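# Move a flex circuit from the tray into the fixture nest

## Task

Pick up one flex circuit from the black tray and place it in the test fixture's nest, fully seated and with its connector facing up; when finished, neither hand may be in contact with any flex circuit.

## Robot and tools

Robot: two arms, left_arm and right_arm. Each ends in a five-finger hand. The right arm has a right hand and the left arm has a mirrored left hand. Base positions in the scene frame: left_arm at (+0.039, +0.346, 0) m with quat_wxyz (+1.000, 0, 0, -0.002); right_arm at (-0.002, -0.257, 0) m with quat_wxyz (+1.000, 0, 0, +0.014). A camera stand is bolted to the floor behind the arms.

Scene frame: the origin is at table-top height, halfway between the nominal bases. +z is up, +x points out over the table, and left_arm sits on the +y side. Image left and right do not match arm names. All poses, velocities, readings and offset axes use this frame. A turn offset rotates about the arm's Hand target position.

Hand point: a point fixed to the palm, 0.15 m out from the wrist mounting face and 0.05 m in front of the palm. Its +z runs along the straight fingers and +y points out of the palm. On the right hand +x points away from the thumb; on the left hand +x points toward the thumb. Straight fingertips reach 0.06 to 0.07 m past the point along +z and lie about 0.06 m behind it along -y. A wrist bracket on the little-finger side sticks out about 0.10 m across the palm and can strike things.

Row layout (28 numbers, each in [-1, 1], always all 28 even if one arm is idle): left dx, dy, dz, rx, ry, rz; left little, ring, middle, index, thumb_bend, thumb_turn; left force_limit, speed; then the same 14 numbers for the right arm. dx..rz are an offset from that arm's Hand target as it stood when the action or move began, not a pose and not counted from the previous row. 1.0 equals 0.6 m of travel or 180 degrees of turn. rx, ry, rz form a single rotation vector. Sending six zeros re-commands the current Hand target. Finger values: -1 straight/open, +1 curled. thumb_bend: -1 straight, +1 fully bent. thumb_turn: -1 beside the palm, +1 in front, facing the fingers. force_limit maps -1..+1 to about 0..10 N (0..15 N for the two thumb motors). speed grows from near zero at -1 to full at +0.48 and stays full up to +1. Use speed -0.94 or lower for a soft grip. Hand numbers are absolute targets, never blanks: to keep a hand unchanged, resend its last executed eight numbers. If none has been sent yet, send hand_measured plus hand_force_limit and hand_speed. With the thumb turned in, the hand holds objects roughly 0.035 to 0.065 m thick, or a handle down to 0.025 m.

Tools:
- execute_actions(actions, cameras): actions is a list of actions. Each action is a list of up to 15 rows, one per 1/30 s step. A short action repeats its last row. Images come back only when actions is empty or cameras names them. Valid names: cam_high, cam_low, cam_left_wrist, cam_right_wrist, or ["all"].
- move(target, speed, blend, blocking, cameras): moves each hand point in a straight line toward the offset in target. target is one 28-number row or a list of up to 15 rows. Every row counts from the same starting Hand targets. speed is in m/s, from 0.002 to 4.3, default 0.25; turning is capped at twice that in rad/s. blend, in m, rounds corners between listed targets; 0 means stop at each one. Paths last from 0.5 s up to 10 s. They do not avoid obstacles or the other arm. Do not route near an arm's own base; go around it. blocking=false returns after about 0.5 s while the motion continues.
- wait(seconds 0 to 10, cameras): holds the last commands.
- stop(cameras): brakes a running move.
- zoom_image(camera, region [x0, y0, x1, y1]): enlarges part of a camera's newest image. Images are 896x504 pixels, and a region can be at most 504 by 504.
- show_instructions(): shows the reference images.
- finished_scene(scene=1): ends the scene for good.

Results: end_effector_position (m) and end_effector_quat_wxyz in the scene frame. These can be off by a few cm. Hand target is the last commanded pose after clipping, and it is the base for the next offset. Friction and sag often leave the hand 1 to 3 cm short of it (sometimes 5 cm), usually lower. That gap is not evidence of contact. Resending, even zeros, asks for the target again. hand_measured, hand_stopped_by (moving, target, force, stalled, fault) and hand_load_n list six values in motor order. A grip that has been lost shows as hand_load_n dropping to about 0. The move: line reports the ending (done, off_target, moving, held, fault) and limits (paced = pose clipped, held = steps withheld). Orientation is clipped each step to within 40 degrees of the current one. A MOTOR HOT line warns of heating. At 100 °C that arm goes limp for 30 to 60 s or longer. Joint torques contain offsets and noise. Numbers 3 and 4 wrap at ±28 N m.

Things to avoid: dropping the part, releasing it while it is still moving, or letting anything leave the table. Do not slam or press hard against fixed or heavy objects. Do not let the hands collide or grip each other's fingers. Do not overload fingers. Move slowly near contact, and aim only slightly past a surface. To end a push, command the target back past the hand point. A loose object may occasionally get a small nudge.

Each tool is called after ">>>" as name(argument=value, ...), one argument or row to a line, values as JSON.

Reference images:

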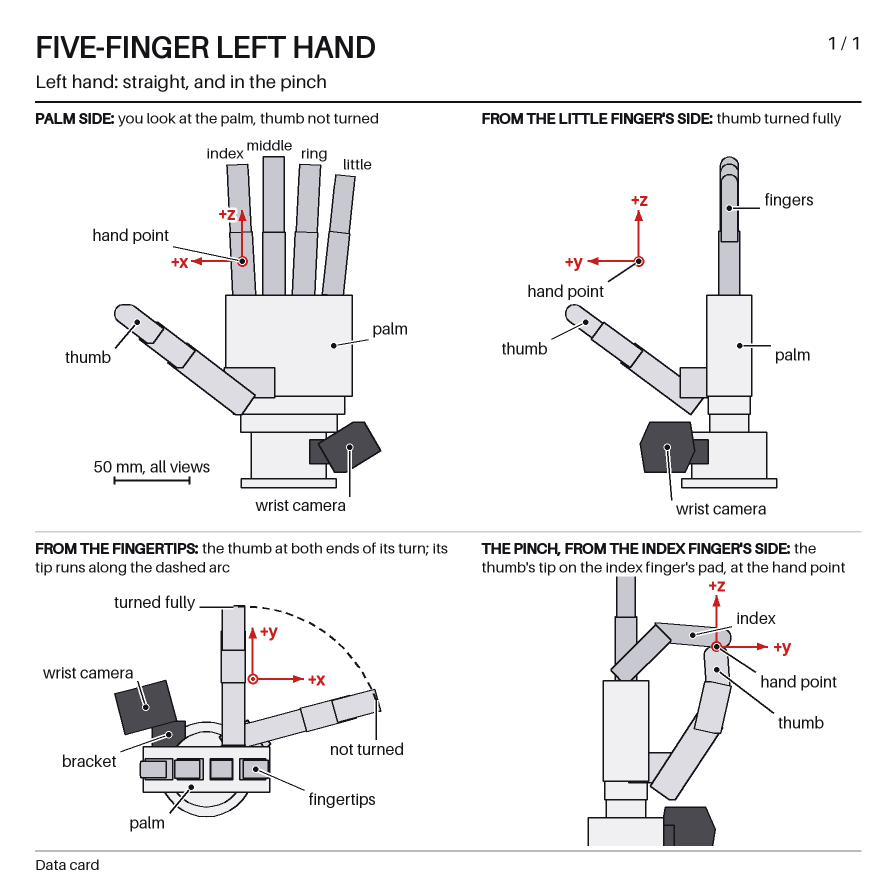

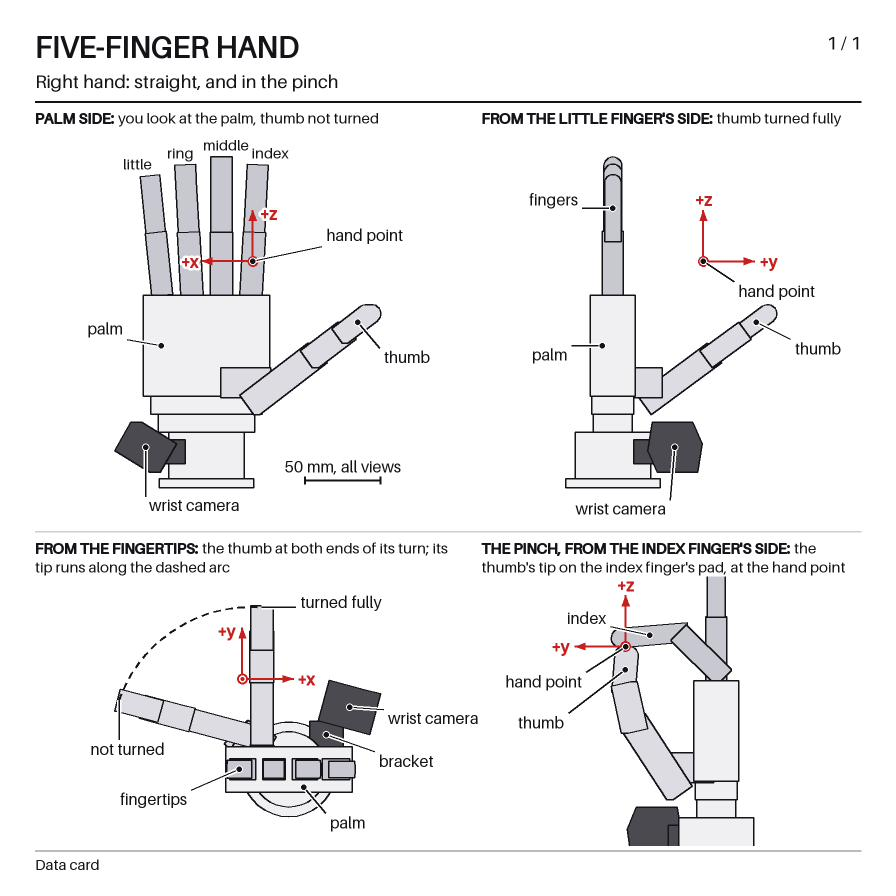

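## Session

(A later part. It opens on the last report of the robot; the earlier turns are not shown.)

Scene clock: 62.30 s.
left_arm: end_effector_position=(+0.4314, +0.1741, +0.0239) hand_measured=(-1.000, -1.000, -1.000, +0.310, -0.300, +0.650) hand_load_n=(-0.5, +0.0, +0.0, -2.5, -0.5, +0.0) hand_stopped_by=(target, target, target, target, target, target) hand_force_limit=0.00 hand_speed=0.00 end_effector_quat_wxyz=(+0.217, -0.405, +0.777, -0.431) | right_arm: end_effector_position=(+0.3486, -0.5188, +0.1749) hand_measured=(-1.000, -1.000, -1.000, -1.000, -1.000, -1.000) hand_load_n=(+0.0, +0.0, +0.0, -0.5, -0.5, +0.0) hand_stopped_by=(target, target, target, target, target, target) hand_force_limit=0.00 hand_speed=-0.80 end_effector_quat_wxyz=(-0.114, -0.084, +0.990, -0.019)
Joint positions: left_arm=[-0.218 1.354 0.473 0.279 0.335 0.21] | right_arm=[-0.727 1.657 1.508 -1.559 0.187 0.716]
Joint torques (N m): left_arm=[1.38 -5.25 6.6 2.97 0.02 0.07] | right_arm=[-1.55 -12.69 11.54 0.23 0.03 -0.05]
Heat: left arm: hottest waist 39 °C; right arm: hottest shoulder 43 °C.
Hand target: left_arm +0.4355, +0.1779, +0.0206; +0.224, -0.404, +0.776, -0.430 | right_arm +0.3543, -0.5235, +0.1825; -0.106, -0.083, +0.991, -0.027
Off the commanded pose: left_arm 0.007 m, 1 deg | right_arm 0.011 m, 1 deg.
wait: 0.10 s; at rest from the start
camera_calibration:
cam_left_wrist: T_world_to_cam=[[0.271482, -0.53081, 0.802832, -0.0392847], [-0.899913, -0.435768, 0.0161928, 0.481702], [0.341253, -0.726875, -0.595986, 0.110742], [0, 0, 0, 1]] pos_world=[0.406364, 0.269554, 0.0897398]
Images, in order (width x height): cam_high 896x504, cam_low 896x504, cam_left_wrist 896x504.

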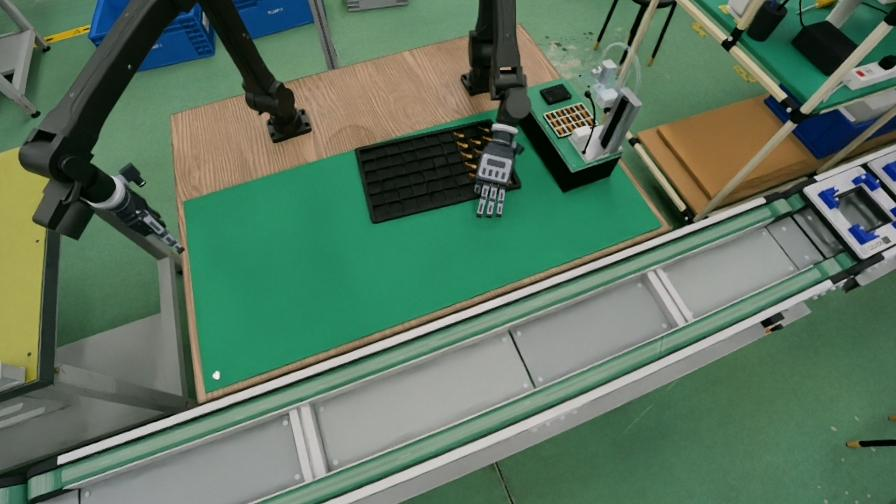

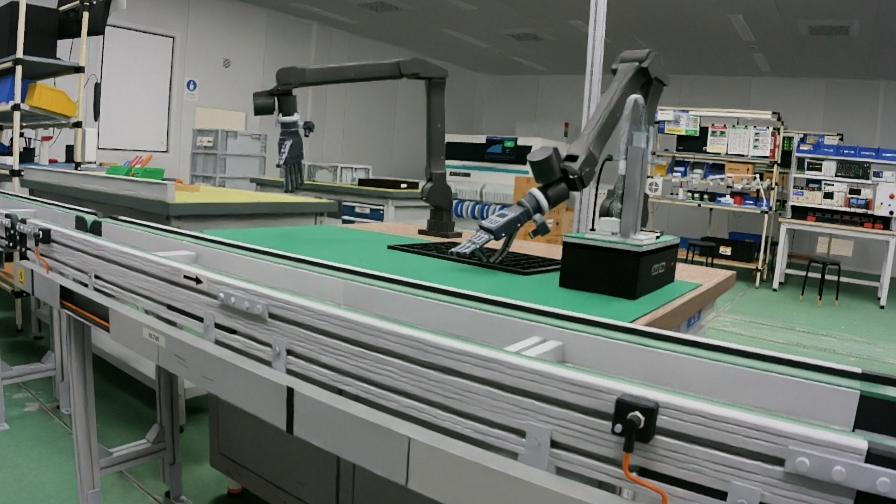

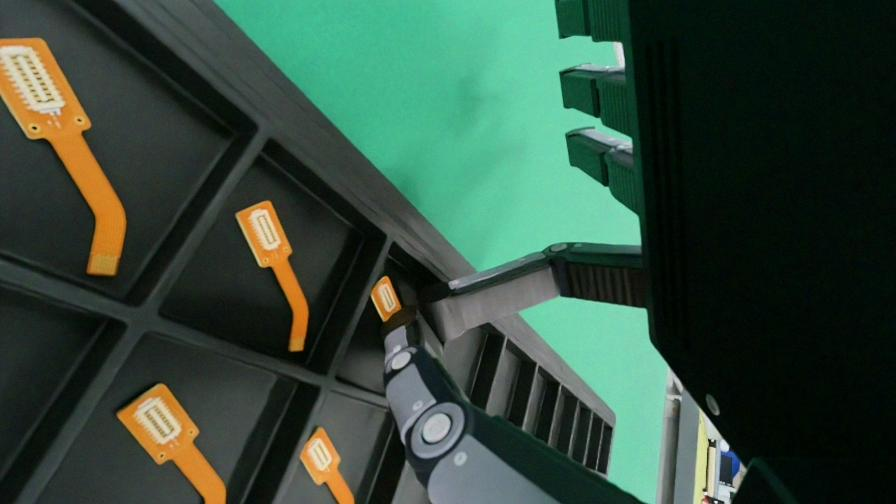

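>>> zoom_image(
  camera="cam_high",
  region=[440, 120, 560, 230],
)

>>> zoom_image(
  camera="cam_low",
  region=[420, 170, 600, 300],
)

Scaled by 4.200.

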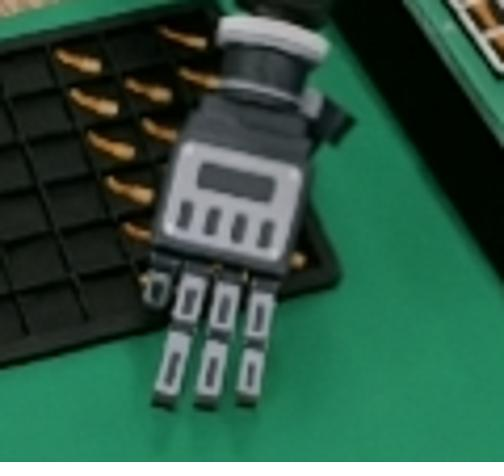

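Scaled by 2.800.

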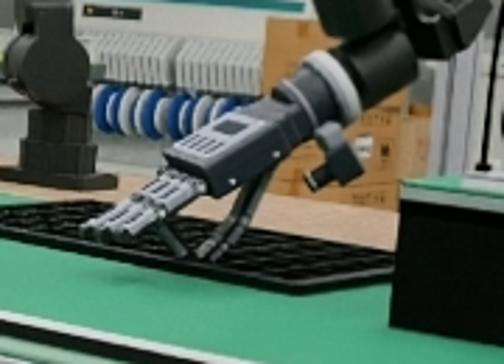

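>>> move(
  target=[-0.002,0.0,-0.006,0,0,0,-1,-1,-1,0.31,-0.30,0.65,0.0,0.0,0,0,0,0,0,0,-1,-1,-1,-1,-1,-1,0.0,-0.8],
  speed=0.02,
  cameras=["cam_left_wrist"],
)

Scene clock: 64.30 s.
left_arm: end_effector_position=(+0.4311, +0.1738, +0.0233) hand_measured=(-1.000, -1.000, -1.000, +0.310, -0.300, +0.650) hand_load_n=(+0.0, -0.5, +0.0, -3.5, -1.5, +0.0) hand_stopped_by=(target, target, target, target, target, target) hand_force_limit=0.00 hand_speed=0.00 end_effector_quat_wxyz=(+0.220, -0.403, +0.776, -0.434) | right_arm: end_effector_position=(+0.3486, -0.5188, +0.1749) hand_measured=(-1.000, -1.000, -1.000, -1.000, -1.000, -1.000) hand_load_n=(+0.0, +0.0, +0.0, +0.0, +0.0, +0.0) hand_stopped_by=(target, target, target, target, target, target) hand_force_limit=0.00 hand_speed=-0.80 end_effector_quat_wxyz=(-0.114, -0.084, +0.990, -0.019)
Joint positions: left_arm=[-0.218 1.356 0.466 0.297 0.337 0.21] | right_arm=[-0.727 1.657 1.508 -1.559 0.187 0.716]
Joint torques (N m): left_arm=[1.08 -4.78 6.61 2.76 -0.09 0.07] | right_arm=[-1.55 -12.69 11.54 0.23 0.03 -0.05]
Heat: left arm: hottest waist 39 °C; right arm: hottest shoulder 43 °C.
Hand target: left_arm +0.4342, +0.1780, +0.0169; +0.224, -0.404, +0.776, -0.430 | right_arm +0.3543, -0.5235, +0.1825; -0.106, -0.083, +0.991, -0.027
Off the commanded pose: left_arm 0.008 m, 1 deg | right_arm 0.011 m, 1 deg.
move: off_target (right_arm)
camera_calibration:
cam_left_wrist: T_world_to_cam=[[0.264304, -0.528939, 0.806453, -0.0362243], [-0.900684, -0.434353, 0.0103023, 0.48163], [0.344836, -0.729082, -0.591208, 0.109068], [0, 0, 0, 1]] pos_world=[0.405759, 0.269557, 0.0887334]
Images, in order (width x height): cam_left_wrist 896x504.

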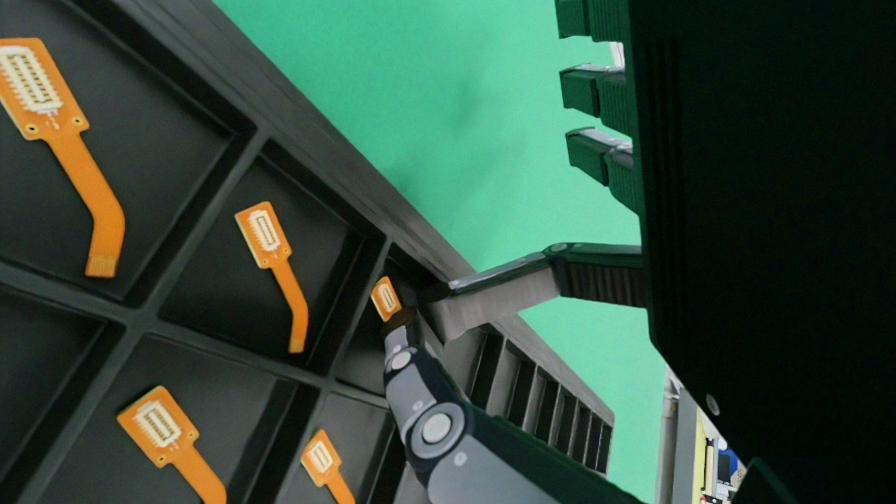

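>>> zoom_image(
  camera="cam_left_wrist",
  region=[220, 90, 320, 190],
)

>>> zoom_image(
  camera="cam_left_wrist",
  region=[340, 200, 440, 300],
)

>>> zoom_image(
  camera="cam_left_wrist",
  region=[90, 280, 190, 380],
)

>>> zoom_image(
  camera="cam_left_wrist",
  region=[280, 330, 380, 430],
)

Scaled by 5.040.

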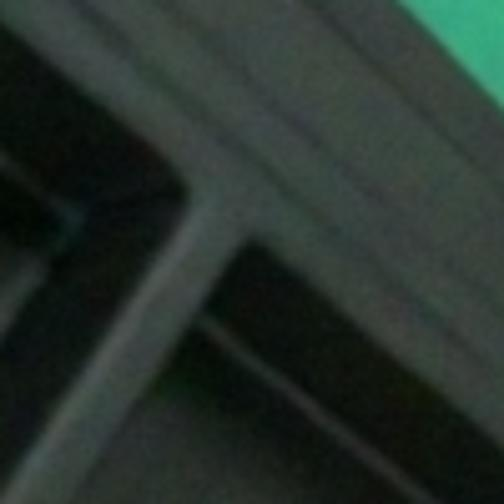

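Scaled by 5.040.

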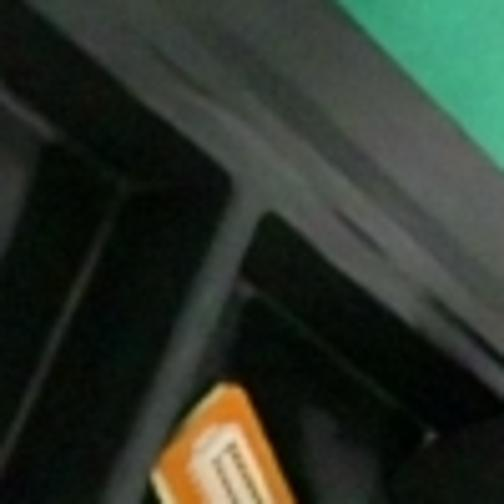

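Scaled by 5.040.

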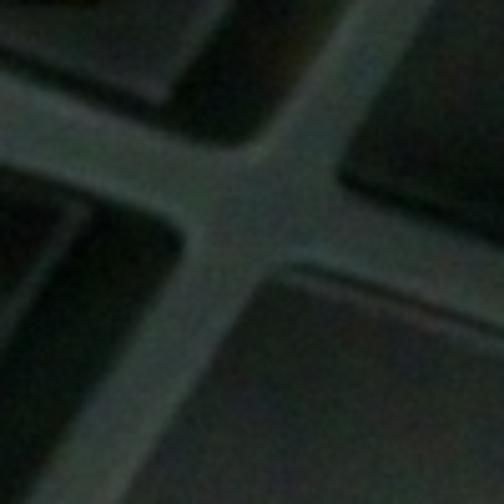

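Scaled by 5.040.

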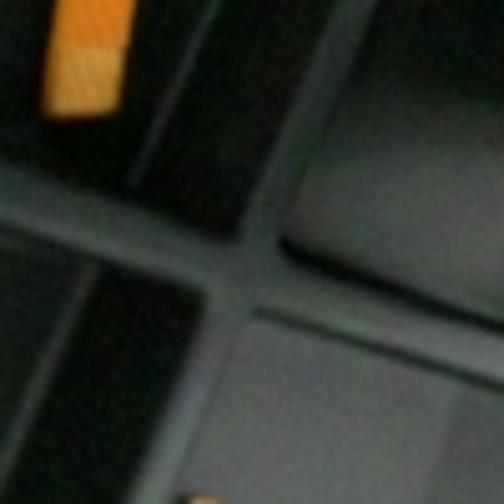

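>>> move(
  target=[0,0.0,0.007,0,0,0,-1,-1,-1,0.31,-0.26,0.65,-0.7,-0.95,0,0,0,0,0,0,-1,-1,-1,-1,-1,-1,0.0,-0.8],
  speed=0.02,
  cameras=["cam_left_wrist"],
)

>>> zoom_image(
  camera="cam_left_wrist",
  region=[340, 230, 480, 370],
)

Scene clock: 68.53 s.
left_arm: end_effector_position=(+0.4312, +0.1738, +0.0234) hand_measured=(-1.000, -1.000, -1.000, +0.310, -0.284, +0.650) hand_load_n=(+0.0, +0.0, +0.0, -3.5, +2.5, +0.5) hand_stopped_by=(target, target, target, target, force, target) hand_force_limit=-0.70 hand_speed=-0.95 end_effector_quat_wxyz=(+0.220, -0.403, +0.776, -0.434) | right_arm: end_effector_position=(+0.3486, -0.5188, +0.1749) hand_measured=(-1.000, -1.000, -1.000, -1.000, -1.000, -1.000) hand_load_n=(+0.0, +0.0, +0.0, +0.0, +0.0, +0.0) hand_stopped_by=(target, target, target, target, target, target) hand_force_limit=0.00 hand_speed=-0.80 end_effector_quat_wxyz=(-0.114, -0.084, +0.990, -0.019)
Joint positions: left_arm=[-0.218 1.356 0.466 0.297 0.337 0.21] | right_arm=[-0.727 1.657 1.508 -1.559 0.187 0.716]
Joint torques (N m): left_arm=[1.03 -5.77 6.89 2.19 -0.08 0.08] | right_arm=[-1.55 -12.69 11.54 0.24 0.03 -0.05]
Heat: left arm: hottest waist 39 °C; right arm: hottest shoulder 43 °C.
Hand target: left_arm +0.4342, +0.1780, +0.0211; +0.224, -0.404, +0.776, -0.430 | right_arm +0.3543, -0.5235, +0.1825; -0.106, -0.083, +0.991, -0.027
Off the commanded pose: left_arm 0.006 m, 1 deg | right_arm 0.011 m, 1 deg.
move: off_target (right_arm)
camera_calibration:
cam_left_wrist: T_world_to_cam=[[0.263994, -0.52885, 0.806613, -0.0361365], [-0.9007, -0.434326, 0.0100256, 0.481653], [0.345031, -0.729163, -0.590994, 0.108992], [0, 0, 0, 1]] pos_world=[0.405759, 0.269557, 0.0887331]
Images, in order (width x height): cam_left_wrist 896x504.

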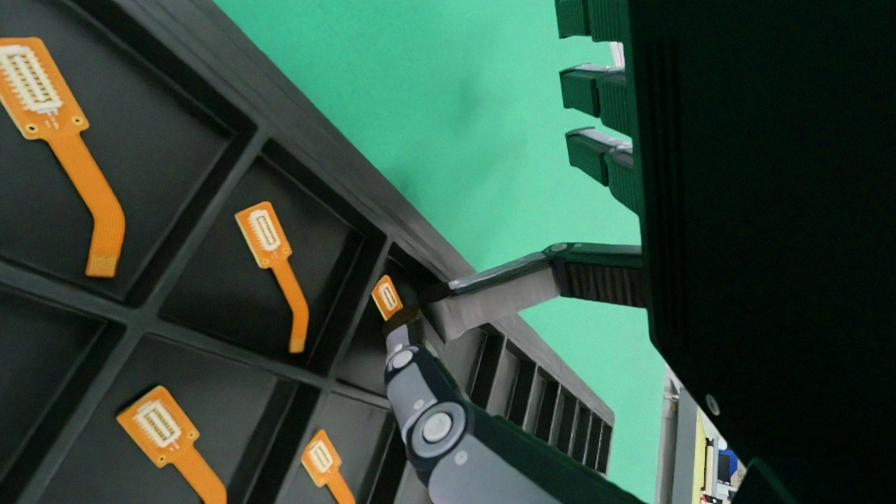

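Scaled by 3.600.

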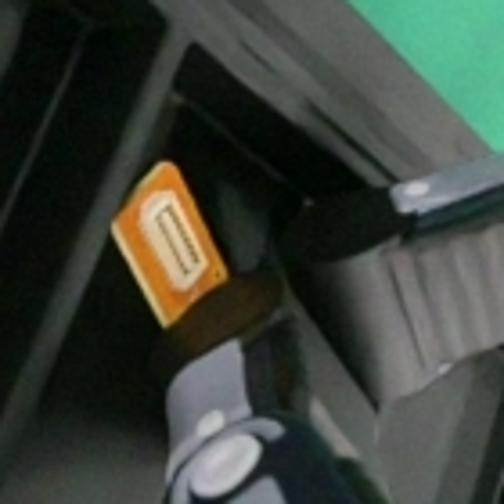

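>>> move(
  target=[
    [0.0263,-0.015,0.0567,0,0,0,-1,-1,-1,0.295,-0.27,0.65,0.0,0.0,0,0,0,0,0,0,-1,-1,-1,-1,-1,-1,0.0,-0.8],
    [0.0055,0.0023,0.0207,0,0,0,-1,-1,-1,0.295,-0.27,0.65,0.0,0.0,0,0,0,0,0,0,-1,-1,-1,-1,-1,-1,0.0,-0.8],
  ],
  speed=[0.06,0.03],
  cameras=["cam_left_wrist"],
)

>>> zoom_image(
  camera="cam_left_wrist",
  region=[340, 230, 480, 370],
)

Scene clock: 73.07 s.
left_arm: end_effector_position=(+0.4309, +0.1768, +0.0309) hand_measured=(-1.000, -1.000, -1.000, +0.294, -0.270, +0.650) hand_load_n=(+0.0, +0.0, +0.0, +0.0, +0.0, +0.0) hand_stopped_by=(target, target, target, target, target, target) hand_force_limit=0.00 hand_speed=0.00 end_effector_quat_wxyz=(+0.214, -0.408, +0.779, -0.425) | right_arm: end_effector_position=(+0.3486, -0.5188, +0.1749) hand_measured=(-1.000, -1.000, -1.000, -1.000, -1.000, -1.000) hand_load_n=(+0.0, +0.0, +0.0, +0.5, +0.0, +0.0) hand_stopped_by=(target, target, target, target, target, target) hand_force_limit=0.00 hand_speed=-0.80 end_effector_quat_wxyz=(-0.114, -0.084, +0.990, -0.019)
Joint positions: left_arm=[-0.213 1.327 0.488 0.222 0.336 0.214] | right_arm=[-0.727 1.657 1.508 -1.559 0.187 0.716]
Joint torques (N m): left_arm=[0.97 -6.01 7.16 2.92 0.18 0.08] | right_arm=[-1.55 -12.69 11.55 0.24 0.03 -0.05]
Heat: left arm: hottest waist 39 °C; right arm: hottest shoulder 44 °C.
Hand target: left_arm +0.4376, +0.1794, +0.0336; +0.224, -0.404, +0.776, -0.430 | right_arm +0.3543, -0.5235, +0.1825; -0.106, -0.083, +0.991, -0.027
Off the commanded pose: left_arm 0.008 m, 1 deg | right_arm 0.011 m, 1 deg.
move: off_target (right_arm)
camera_calibration:
cam_left_wrist: T_world_to_cam=[[0.284675, -0.534628, 0.795697, -0.0481062], [-0.898114, -0.438972, 0.0263716, 0.481905], [0.335189, -0.722134, -0.605121, 0.119124], [0, 0, 0, 1]] pos_world=[0.406571, 0.271847, 0.0976539]
Images, in order (width x height): cam_left_wrist 896x504.

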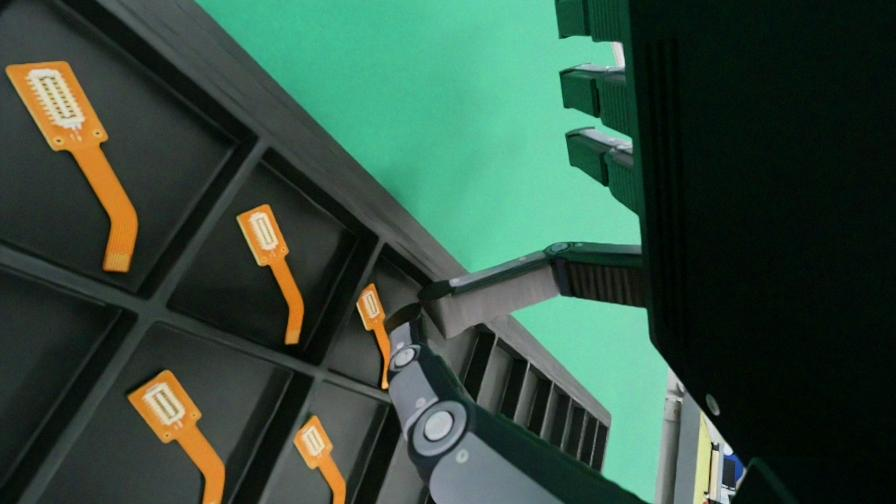

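Scaled by 3.600.

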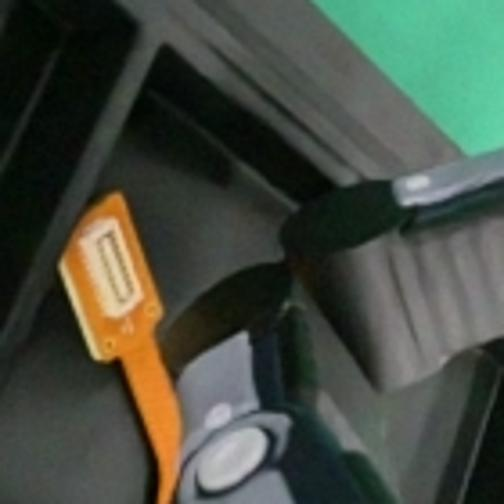

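>>> move(
  target=[-0.0012,0.0088,-0.002,0,0,0,-1,-1,-1,0.295,-0.275,0.65,0.0,0.0,0,0,0,0,0,0,-1,-1,-1,-1,-1,-1,0.0,-0.8],
  speed=0.03,
  cameras=["cam_left_wrist"],
)

>>> zoom_image(
  camera="cam_left_wrist",
  region=[340, 230, 480, 370],
)

Scene clock: 74.90 s.
left_arm: end_effector_position=(+0.4301, +0.1820, +0.0292) hand_measured=(-1.000, -1.000, -1.000, +0.294, -0.276, +0.650) hand_load_n=(+0.0, +0.0, +0.0, +0.0, +0.0, +0.0) hand_stopped_by=(target, target, target, target, target, target) hand_force_limit=0.00 hand_speed=0.00 end_effector_quat_wxyz=(+0.213, -0.409, +0.779, -0.425) | right_arm: end_effector_position=(+0.3486, -0.5188, +0.1749) hand_measured=(-1.000, -1.000, -1.000, -1.000, -1.000, -1.000) hand_load_n=(+0.0, +0.0, +0.0, +0.0, +0.0, +0.0) hand_stopped_by=(target, target, target, target, target, target) hand_force_limit=0.00 hand_speed=-0.80 end_effector_quat_wxyz=(-0.114, -0.084, +0.990, -0.019)
Joint positions: left_arm=[-0.197 1.327 0.483 0.222 0.349 0.222] | right_arm=[-0.727 1.657 1.508 -1.559 0.187 0.716]
Joint torques (N m): left_arm=[1.38 -6.12 7.09 3.03 0.21 0.14] | right_arm=[-1.55 -12.69 11.54 0.23 0.03 -0.05]
Heat: left arm: hottest waist 39 °C; right arm: hottest shoulder 44 °C.
Hand target: left_arm +0.4369, +0.1847, +0.0323; +0.224, -0.404, +0.776, -0.430 | right_arm +0.3543, -0.5235, +0.1825; -0.106, -0.083, +0.991, -0.027
Off the commanded pose: left_arm 0.008 m, 2 deg | right_arm 0.011 m, 1 deg.
move: off_target (right_arm)
camera_calibration:
cam_left_wrist: T_world_to_cam=[[0.286749, -0.53417, 0.795259, -0.0446992], [-0.897765, -0.439553, 0.0284654, 0.483423], [0.334353, -0.722118, -0.605601, 0.122466], [0, 0, 0, 1]] pos_world=[0.405871, 0.277048, 0.095952]
Images, in order (width x height): cam_left_wrist 896x504.

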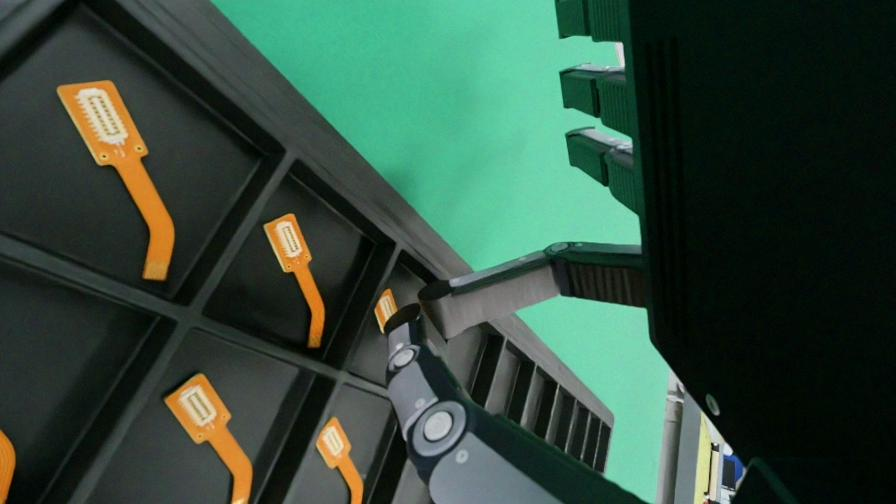

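Scaled by 3.600.

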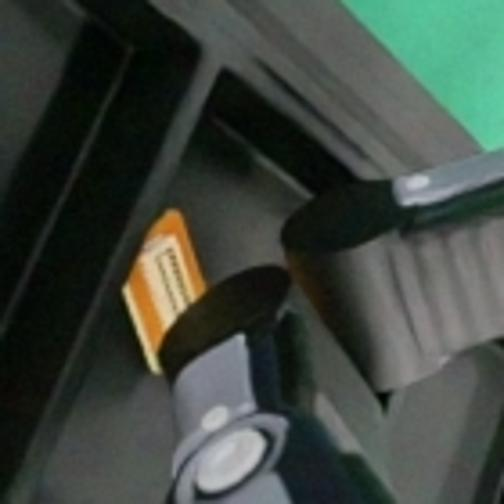

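>>> move(
  target=[0,0.0,-0.0115,0,0,0,-1,-1,-1,0.295,-0.275,0.65,0.0,0.0,0,0,0,0,0,0,-1,-1,-1,-1,-1,-1,0.0,-0.8],
  speed=0.02,
  cameras=["cam_left_wrist"],
)

>>> zoom_image(
  camera="cam_left_wrist",
  region=[340, 230, 480, 370],
)

Scene clock: 76.10 s.
left_arm: end_effector_position=(+0.4306, +0.1817, +0.0241) hand_measured=(-1.000, -1.000, -1.000, +0.294, -0.276, +0.650) hand_load_n=(+0.0, -0.5, +0.0, -1.0, +0.0, +0.0) hand_stopped_by=(target, target, target, target, target, target) hand_force_limit=0.00 hand_speed=0.00 end_effector_quat_wxyz=(+0.214, -0.408, +0.779, -0.426) | right_arm: end_effector_position=(+0.3486, -0.5188, +0.1749) hand_measured=(-1.000, -1.000, -1.000, -1.000, -1.000, -1.000) hand_load_n=(+0.0, +0.0, +0.0, +0.0, +0.0, +0.0) hand_stopped_by=(target, target, target, target, target, target) hand_force_limit=0.00 hand_speed=-0.80 end_effector_quat_wxyz=(-0.114, -0.084, +0.990, -0.019)
Joint positions: left_arm=[-0.197 1.345 0.476 0.25 0.35 0.223] | right_arm=[-0.727 1.657 1.508 -1.559 0.187 0.716]
Joint torques (N m): left_arm=[1.32 -5.66 6.89 2.99 0.12 0.08] | right_arm=[-1.55 -12.69 11.55 0.23 0.03 -0.06]
Heat: left arm: hottest waist 39 °C; right arm: hottest shoulder 44 °C.
Hand target: left_arm +0.4368, +0.1846, +0.0255; +0.224, -0.404, +0.776, -0.430 | right_arm +0.3543, -0.5235, +0.1825; -0.106, -0.083, +0.991, -0.027
Off the commanded pose: left_arm 0.007 m, 1 deg | right_arm 0.011 m, 1 deg.
move: off_target (right_arm)
camera_calibration:
cam_left_wrist: T_world_to_cam=[[0.282703, -0.533744, 0.796992, -0.0393069], [-0.898611, -0.43801, 0.0254141, 0.483949], [0.335526, -0.72337, -0.603455, 0.118686], [0, 0, 0, 1]] pos_world=[0.406172, 0.276849, 0.0906498]
Images, in order (width x height): cam_left_wrist 896x504.

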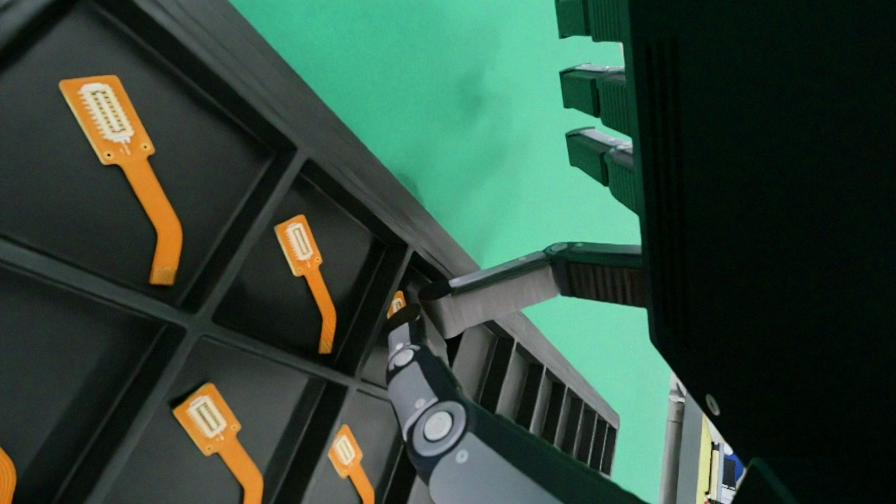

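Scaled by 3.600.

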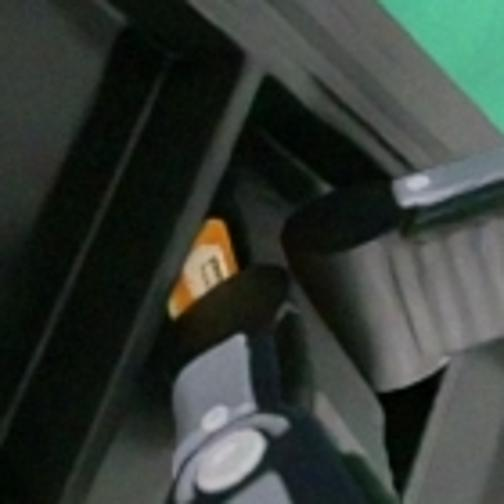

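>>> move(
  target=[0,0.0,-0.005,0,0,0,-1,-1,-1,0.295,-0.275,0.65,0.0,0.0,0,0,0,0,0,0,-1,-1,-1,-1,-1,-1,0.0,-0.8],
  speed=0.02,
  cameras=["cam_left_wrist"],
)

>>> zoom_image(
  camera="cam_left_wrist",
  region=[360, 250, 460, 350],
)

Scene clock: 77.03 s.
left_arm: end_effector_position=(+0.4307, +0.1811, +0.0236) hand_measured=(-1.000, -1.000, -1.000, +0.294, -0.276, +0.650) hand_load_n=(+0.0, +0.0, +0.0, -3.0, -0.5, +0.0) hand_stopped_by=(target, target, target, target, target, target) hand_force_limit=0.00 hand_speed=0.00 end_effector_quat_wxyz=(+0.215, -0.406, +0.778, -0.429) | right_arm: end_effector_position=(+0.3486, -0.5188, +0.1749) hand_measured=(-1.000, -1.000, -1.000, -1.000, -1.000, -1.000) hand_load_n=(+0.0, +0.5, +0.0, +0.0, +0.0, +0.0) hand_stopped_by=(target, target, target, target, target, target) hand_force_limit=0.00 hand_speed=-0.80 end_effector_quat_wxyz=(-0.114, -0.084, +0.990, -0.019)
Joint positions: left_arm=[-0.197 1.349 0.473 0.263 0.353 0.223] | right_arm=[-0.727 1.657 1.508 -1.559 0.187 0.716]
Joint torques (N m): left_arm=[1.14 -5.42 6.94 3.08 0.03 0.07] | right_arm=[-1.55 -12.69 11.55 0.23 0.03 -0.05]
Heat: left arm: hottest waist 39 °C; right arm: hottest shoulder 44 °C.
Hand target: left_arm +0.4368, +0.1846, +0.0225; +0.224, -0.404, +0.776, -0.430 | right_arm +0.3543, -0.5235, +0.1825; -0.106, -0.083, +0.991, -0.027
Off the commanded pose: left_arm 0.007 m, 1 deg | right_arm 0.011 m, 1 deg.
move: off_target (right_arm)
camera_calibration:
cam_left_wrist: T_world_to_cam=[[0.27682, -0.532156, 0.800113, -0.0370726], [-0.899857, -0.43565, 0.021578, 0.484041], [0.337087, -0.72596, -0.599461, 0.117647], [0, 0, 0, 1]] pos_world=[0.406173, 0.276551, 0.0897425]
Images, in order (width x height): cam_left_wrist 896x504.

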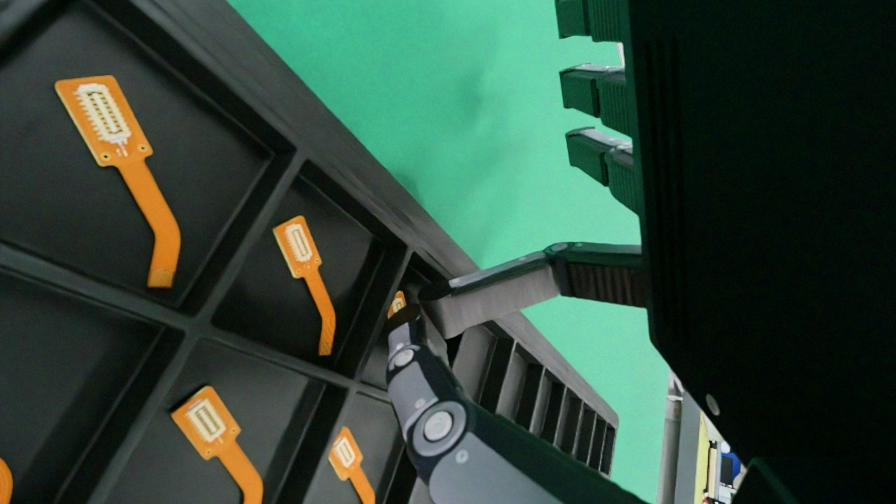

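Scaled by 5.040.

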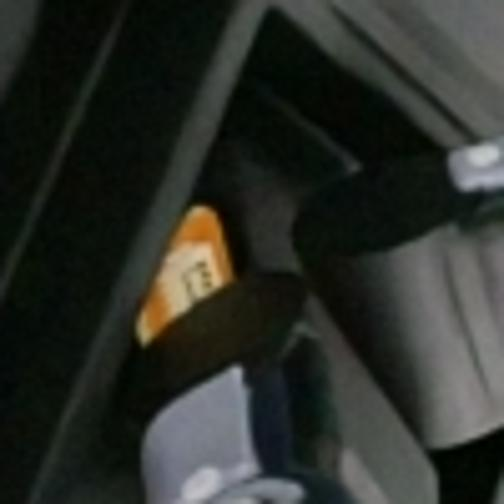

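>>> move(
  target=[-0.001,0.001,-0.003,0,0,0,-1,-1,-1,0.31,-0.26,0.65,-0.4,-0.9,0,0,0,0,0,0,-1,-1,-1,-1,-1,-1,0.0,-0.8],
  speed=0.02,
  cameras=["cam_left_wrist"],
)

>>> zoom_image(
  camera="cam_left_wrist",
  region=[360, 250, 460, 350],
)

Scene clock: 79.07 s.
left_arm: end_effector_position=(+0.4311, +0.1814, +0.0230) hand_measured=(-1.000, -1.000, -1.000, +0.308, -0.262, +0.650) hand_load_n=(-0.5, +0.0, +0.0, +4.0, +4.5, -0.5) hand_stopped_by=(target, target, target, force, force, target) hand_force_limit=-0.40 hand_speed=-0.90 end_effector_quat_wxyz=(+0.216, -0.405, +0.777, -0.430) | right_arm: end_effector_position=(+0.3486, -0.5188, +0.1749) hand_measured=(-1.000, -1.000, -1.000, -1.000, -1.000, -1.000) hand_load_n=(+0.0, +0.0, +0.0, +0.0, +0.0, +0.0) hand_stopped_by=(target, target, target, target, target, target) hand_force_limit=0.00 hand_speed=-0.80 end_effector_quat_wxyz=(-0.114, -0.084, +0.990, -0.019)
Joint positions: left_arm=[-0.195 1.352 0.47 0.272 0.355 0.223] | right_arm=[-0.727 1.657 1.508 -1.559 0.187 0.716]
Joint torques (N m): left_arm=[1.14 -5.3 6.72 2.84 0.01 0.09] | right_arm=[-1.55 -12.69 11.54 0.23 0.03 -0.05]
Heat: left arm: hottest waist 39 °C; right arm: hottest shoulder 44 °C.
Hand target: left_arm +0.4361, +0.1852, +0.0205; +0.224, -0.404, +0.776, -0.430 | right_arm +0.3543, -0.5235, +0.1825; -0.106, -0.083, +0.991, -0.027
Off the commanded pose: left_arm 0.007 m, 1 deg | right_arm 0.011 m, 1 deg.
move: off_target (right_arm)
camera_calibration:
cam_left_wrist: T_world_to_cam=[[0.274162, -0.53074, 0.801966, -0.0357458], [-0.899798, -0.435887, 0.0191378, 0.484667], [0.339409, -0.726855, -0.597063, 0.116482], [0, 0, 0, 1]] pos_world=[0.406368, 0.276954, 0.0889384]
Images, in order (width x height): cam_left_wrist 896x504.

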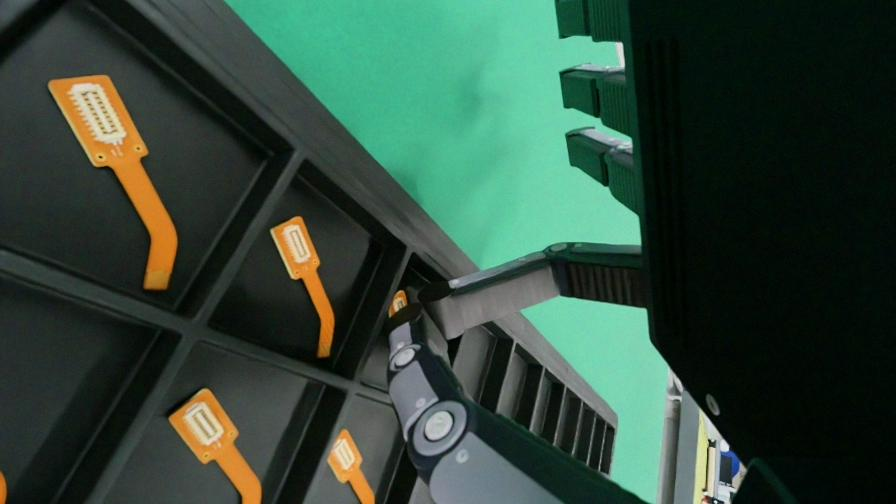

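Scaled by 5.040.

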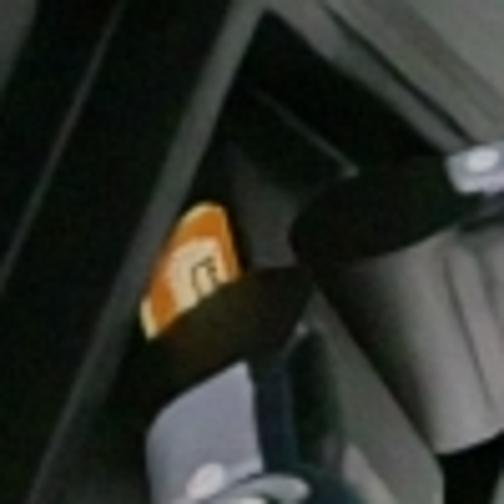

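>>> move(
  target=[0,0,0.05,0,0,0,-1,-1,-1,0.34,-0.23,0.65,0.0,-0.92,0,0,0,0,0,0,-1,-1,-1,-1,-1,-1,0.0,-0.8],
  speed=0.04,
  cameras=["cam_left_wrist"],
)

Scene clock: 81.23 s.
left_arm: end_effector_position=(+0.4201, +0.1837, +0.0338) hand_measured=(-1.000, -1.000, -1.000, +0.314, -0.258, +0.650) hand_load_n=(+0.0, +0.0, +0.0, +9.5, +7.0, +0.0) hand_stopped_by=(target, target, target, force, force, target) hand_force_limit=0.00 hand_speed=-0.92 end_effector_quat_wxyz=(+0.208, -0.410, +0.781, -0.423) | right_arm: end_effector_position=(+0.3486, -0.5188, +0.1749) hand_measured=(-1.000, -1.000, -1.000, -1.000, -1.000, -1.000) hand_load_n=(+0.0, +0.0, +0.0, +0.0, +0.0, +0.0) hand_stopped_by=(target, target, target, target, target, target) hand_force_limit=0.00 hand_speed=-0.80 end_effector_quat_wxyz=(-0.114, -0.084, +0.990, -0.019)
Joint positions: left_arm=[-0.195 1.286 0.47 0.181 0.354 0.223] | right_arm=[-0.727 1.657 1.508 -1.559 0.187 0.716]
Joint torques (N m): left_arm=[1.08 -7.06 9.85 1.52 0.03 0.09] | right_arm=[-1.55 -12.69 11.55 0.23 0.03 -0.05]
Heat: left arm: hottest waist 39 °C; right arm: hottest shoulder 44 °C.
Hand target: left_arm +0.4362, +0.1852, +0.0507; +0.224, -0.404, +0.776, -0.430 | right_arm +0.3543, -0.5235, +0.1825; -0.106, -0.083, +0.991, -0.027
Off the commanded pose: left_arm 0.023 m, 2 deg | right_arm 0.011 m, 1 deg.
move: off_target (left_arm, right_arm)
camera_calibration:
cam_left_wrist: T_world_to_cam=[[0.293082, -0.534933, 0.792433, -0.047073], [-0.899057, -0.436173, 0.0380774, 0.474618], [0.325269, -0.723602, -0.60877, 0.134068], [0, 0, 0, 1]] pos_world=[0.396897, 0.278847, 0.100847]
Images, in order (width x height): cam_left_wrist 896x504.

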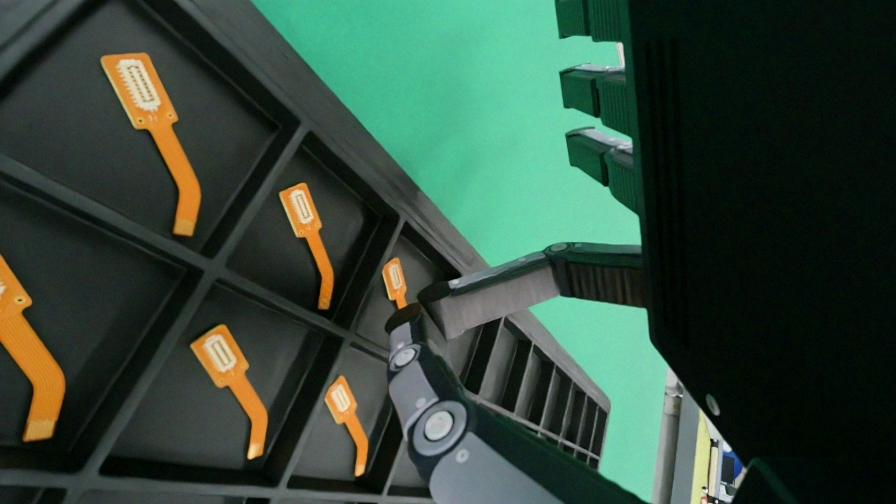

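>>> zoom_image(
  camera="cam_left_wrist",
  region=[340, 220, 500, 380],
)

Scaled by 3.150.

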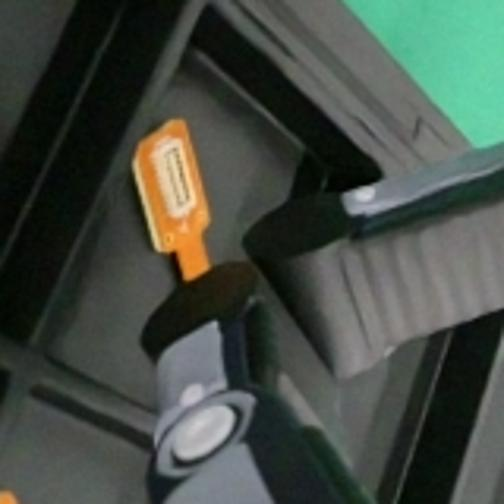

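>>> move(
  target=[
    [0,0,0.0,0,0,0,-1,-1,-1,0.2,-0.35,0.3,0.0,-0.5,0,0,0,0,0,0,-1,-1,-1,-1,-1,-1,0.0,-0.8],
    [0,0,0.13,0,0,0,-1,-1,-1,0.455,-0.23,0.3,0.0,-0.5,0,0,0,0,0,0,-1,-1,-1,-1,-1,-1,0.0,-0.8],
  ],
  speed=0.12,
  cameras=["cam_left_wrist"],
)

Scene clock: 94.07 s.
left_arm: end_effector_position=(+0.4173, +0.1846, +0.1030) hand_measured=(-1.000, -1.000, -1.000, +0.370, -0.264, +0.300) hand_load_n=(+0.0, +0.0, +0.0, +20.5, +10.5, +0.5) hand_stopped_by=(target, target, target, force, force, target) hand_force_limit=0.00 hand_speed=-0.50 end_effector_quat_wxyz=(+0.204, -0.412, +0.783, -0.419) | right_arm: end_effector_position=(+0.3486, -0.5188, +0.1749) hand_measured=(-1.000, -1.000, -1.000, -1.000, -1.000, -1.000) hand_load_n=(+0.0, +0.0, +0.0, +0.0, +0.0, +0.0) hand_stopped_by=(target, target, target, target, target, target) hand_force_limit=0.00 hand_speed=-0.80 end_effector_quat_wxyz=(-0.114, -0.084, +0.990, -0.019)
Joint positions: left_arm=[-0.195 1.105 0.575 -0.116 0.353 0.224] | right_arm=[-0.727 1.657 1.508 -1.559 0.187 0.716]
Joint torques (N m): left_arm=[1.26 -5.95 12.59 1.58 0.06 0.08] | right_arm=[-1.55 -12.69 11.55 0.24 0.03 -0.05]
Heat: left arm: hottest waist 39 °C; right arm: hottest shoulder 44 °C.
Hand target: left_arm +0.4362, +0.1852, +0.1286; +0.224, -0.404, +0.776, -0.430 | right_arm +0.3543, -0.5235, +0.1825; -0.106, -0.083, +0.991, -0.027
Off the commanded pose: left_arm 0.032 m, 3 deg | right_arm 0.011 m, 1 deg.
move: off_target (left_arm, right_arm); target 2's new numbers were sent with left_arm's hand 0.032 m and 3 deg from that target
camera_calibration:
cam_left_wrist: T_world_to_cam=[[0.302728, -0.537679, 0.786929, -0.103562], [-0.898333, -0.436777, 0.0471513, 0.468679], [0.31836, -0.721198, -0.61524, 0.180835], [0, 0, 0, 1]] pos_world=[0.39481, 0.279443, 0.170654]
Images, in order (width x height): cam_left_wrist 896x504.

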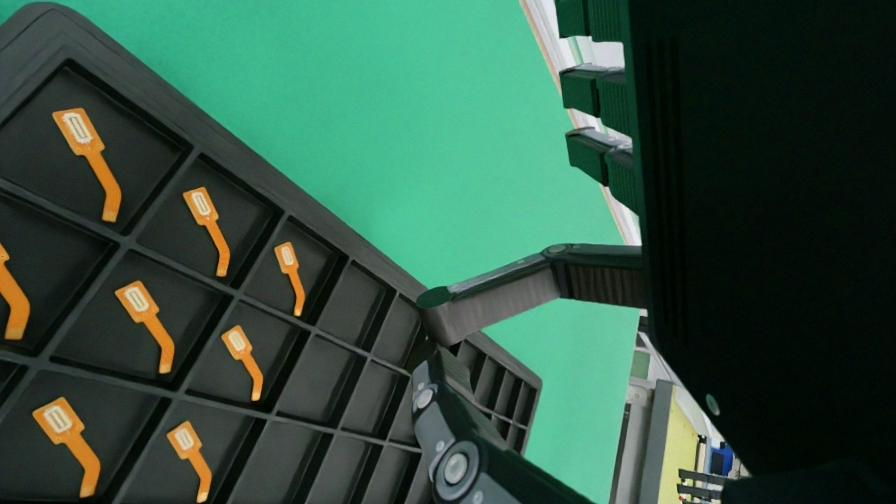

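>>> execute_actions(
  actions=[
    [[0,0,0,0,0,0,-1,-1,-1,0.3,-0.35,-0.1,-0.2,-0.5,0,0,0,0,0,0,-1,-1,-1,-1,-1,-1,0.0,-0.8]],
  ],
  cameras=["cam_left_wrist"],
)

>>> execute_actions(
  actions=[
    [[0,0,0,0,0,0,-1,-1,-1,0.455,-0.23,-0.1,-0.2,-0.6,0,0,0,0,0,0,-1,-1,-1,-1,-1,-1,0.0,-0.8]],
  ],
  cameras=["cam_left_wrist"],
)

Scene clock: 94.97 s.
left_arm: end_effector_position=(+0.4173, +0.1846, +0.1030) hand_measured=(-1.000, -1.000, -1.000, +0.300, -0.350, -0.100) hand_load_n=(-0.5, +0.0, +0.0, +0.0, +0.0, +0.0) hand_stopped_by=(target, target, target, target, target, target) hand_force_limit=-0.20 hand_speed=-0.50 end_effector_quat_wxyz=(+0.204, -0.412, +0.783, -0.419) | right_arm: end_effector_position=(+0.3486, -0.5188, +0.1749) hand_measured=(-1.000, -1.000, -1.000, -1.000, -1.000, -1.000) hand_load_n=(+0.0, +0.0, +0.0, +0.0, +0.0, +0.0) hand_stopped_by=(target, target, target, target, target, target) hand_force_limit=0.00 hand_speed=-0.80 end_effector_quat_wxyz=(-0.114, -0.084, +0.990, -0.019)
Joint positions: left_arm=[-0.195 1.105 0.575 -0.116 0.353 0.224] | right_arm=[-0.727 1.657 1.508 -1.559 0.187 0.716]
Joint torques (N m): left_arm=[1.38 -5.77 12.62 1.61 0.06 0.06] | right_arm=[-1.55 -12.69 11.55 0.23 0.03 -0.05]
Heat: left arm: hottest waist 39 °C; right arm: hottest shoulder 44 °C.
Hand target: left_arm +0.4362, +0.1852, +0.1286; +0.224, -0.404, +0.776, -0.430 | right_arm +0.3543, -0.5235, +0.1825; -0.106, -0.083, +0.991, -0.027
Off the commanded pose: left_arm 0.032 m, 3 deg | right_arm 0.011 m, 1 deg.
camera_calibration:
cam_left_wrist: T_world_to_cam=[[0.302728, -0.537679, 0.786929, -0.103562], [-0.898333, -0.436777, 0.0471513, 0.468679], [0.31836, -0.721198, -0.61524, 0.180835], [0, 0, 0, 1]] pos_world=[0.39481, 0.279443, 0.170654]
Images, in order (width x height): cam_left_wrist 896x504.

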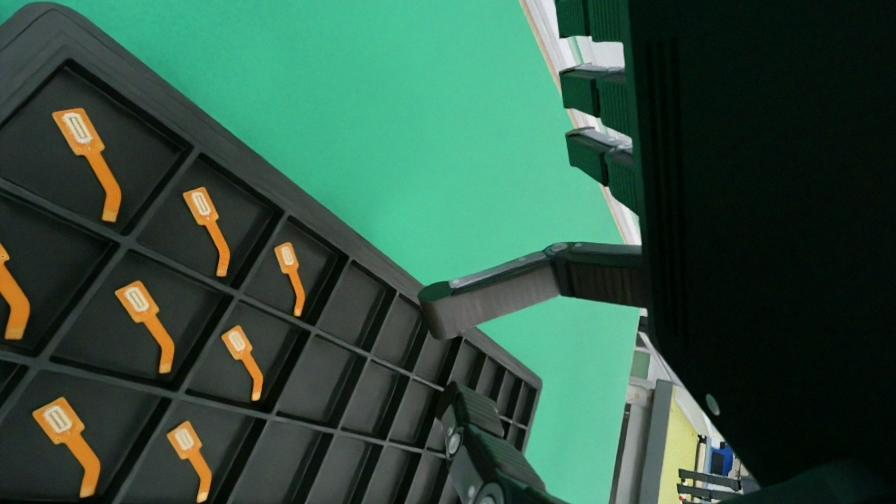

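Scene clock: 95.67 s.
left_arm: end_effector_position=(+0.4173, +0.1846, +0.1030) hand_measured=(-1.000, -1.000, -1.000, +0.454, -0.230, -0.100) hand_load_n=(+0.0, +0.0, +0.0, +0.0, +0.5, +0.0) hand_stopped_by=(target, target, target, target, target, target) hand_force_limit=-0.20 hand_speed=-0.60 end_effector_quat_wxyz=(+0.204, -0.412, +0.783, -0.419) | right_arm: end_effector_position=(+0.3486, -0.5188, +0.1749) hand_measured=(-1.000, -1.000, -1.000, -1.000, -1.000, -1.000) hand_load_n=(+0.0, +0.0, +0.0, +0.0, +0.0, +0.0) hand_stopped_by=(target, target, target, target, target, target) hand_force_limit=0.00 hand_speed=-0.80 end_effector_quat_wxyz=(-0.114, -0.084, +0.990, -0.019)
Joint positions: left_arm=[-0.195 1.105 0.575 -0.116 0.353 0.224] | right_arm=[-0.727 1.657 1.508 -1.559 0.187 0.716]
Joint torques (N m): left_arm=[1.08 -5.95 12.63 1.61 0.05 0.08] | right_arm=[-1.55 -12.69 11.55 0.24 0.03 -0.05]
Heat: left arm: hottest waist 39 °C; right arm: hottest shoulder 44 °C.
Hand target: left_arm +0.4362, +0.1852, +0.1286; +0.224, -0.404, +0.776, -0.430 | right_arm +0.3543, -0.5235, +0.1825; -0.106, -0.083, +0.991, -0.027
Off the commanded pose: left_arm 0.032 m, 3 deg | right_arm 0.011 m, 1 deg.
camera_calibration:
cam_left_wrist: T_world_to_cam=[[0.302728, -0.537679, 0.786929, -0.103562], [-0.898333, -0.436777, 0.0471513, 0.468679], [0.31836, -0.721198, -0.61524, 0.180835], [0, 0, 0, 1]] pos_world=[0.39481, 0.279443, 0.170654]
Images, in order (width x height): cam_left_wrist 896x504.

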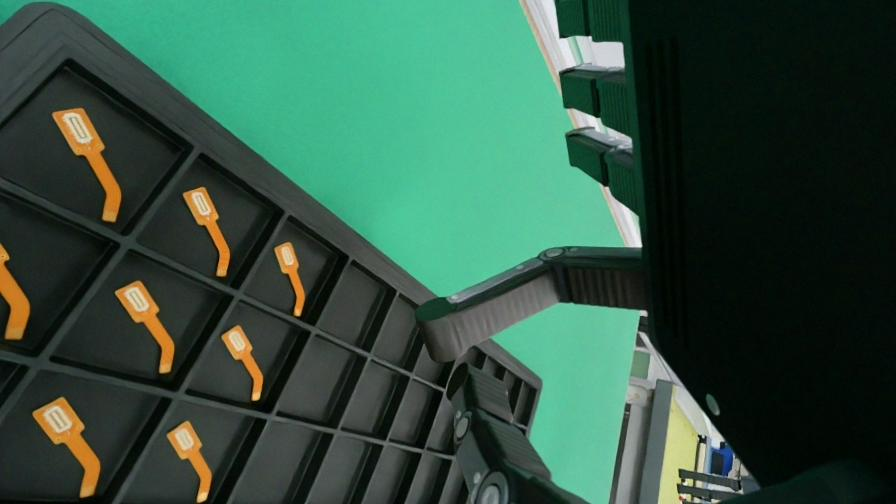

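>>> zoom_image(
  camera="cam_left_wrist",
  region=[390, 270, 530, 410],
)

Scaled by 3.600.

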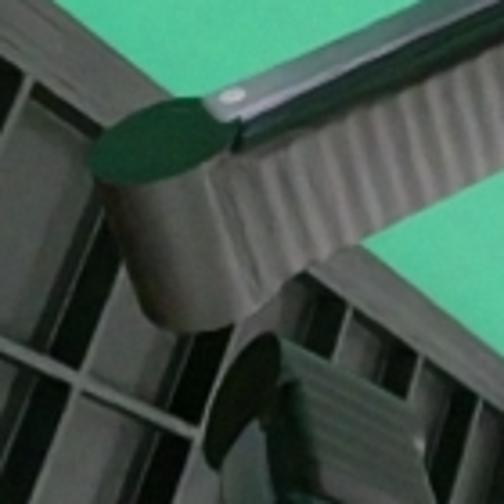

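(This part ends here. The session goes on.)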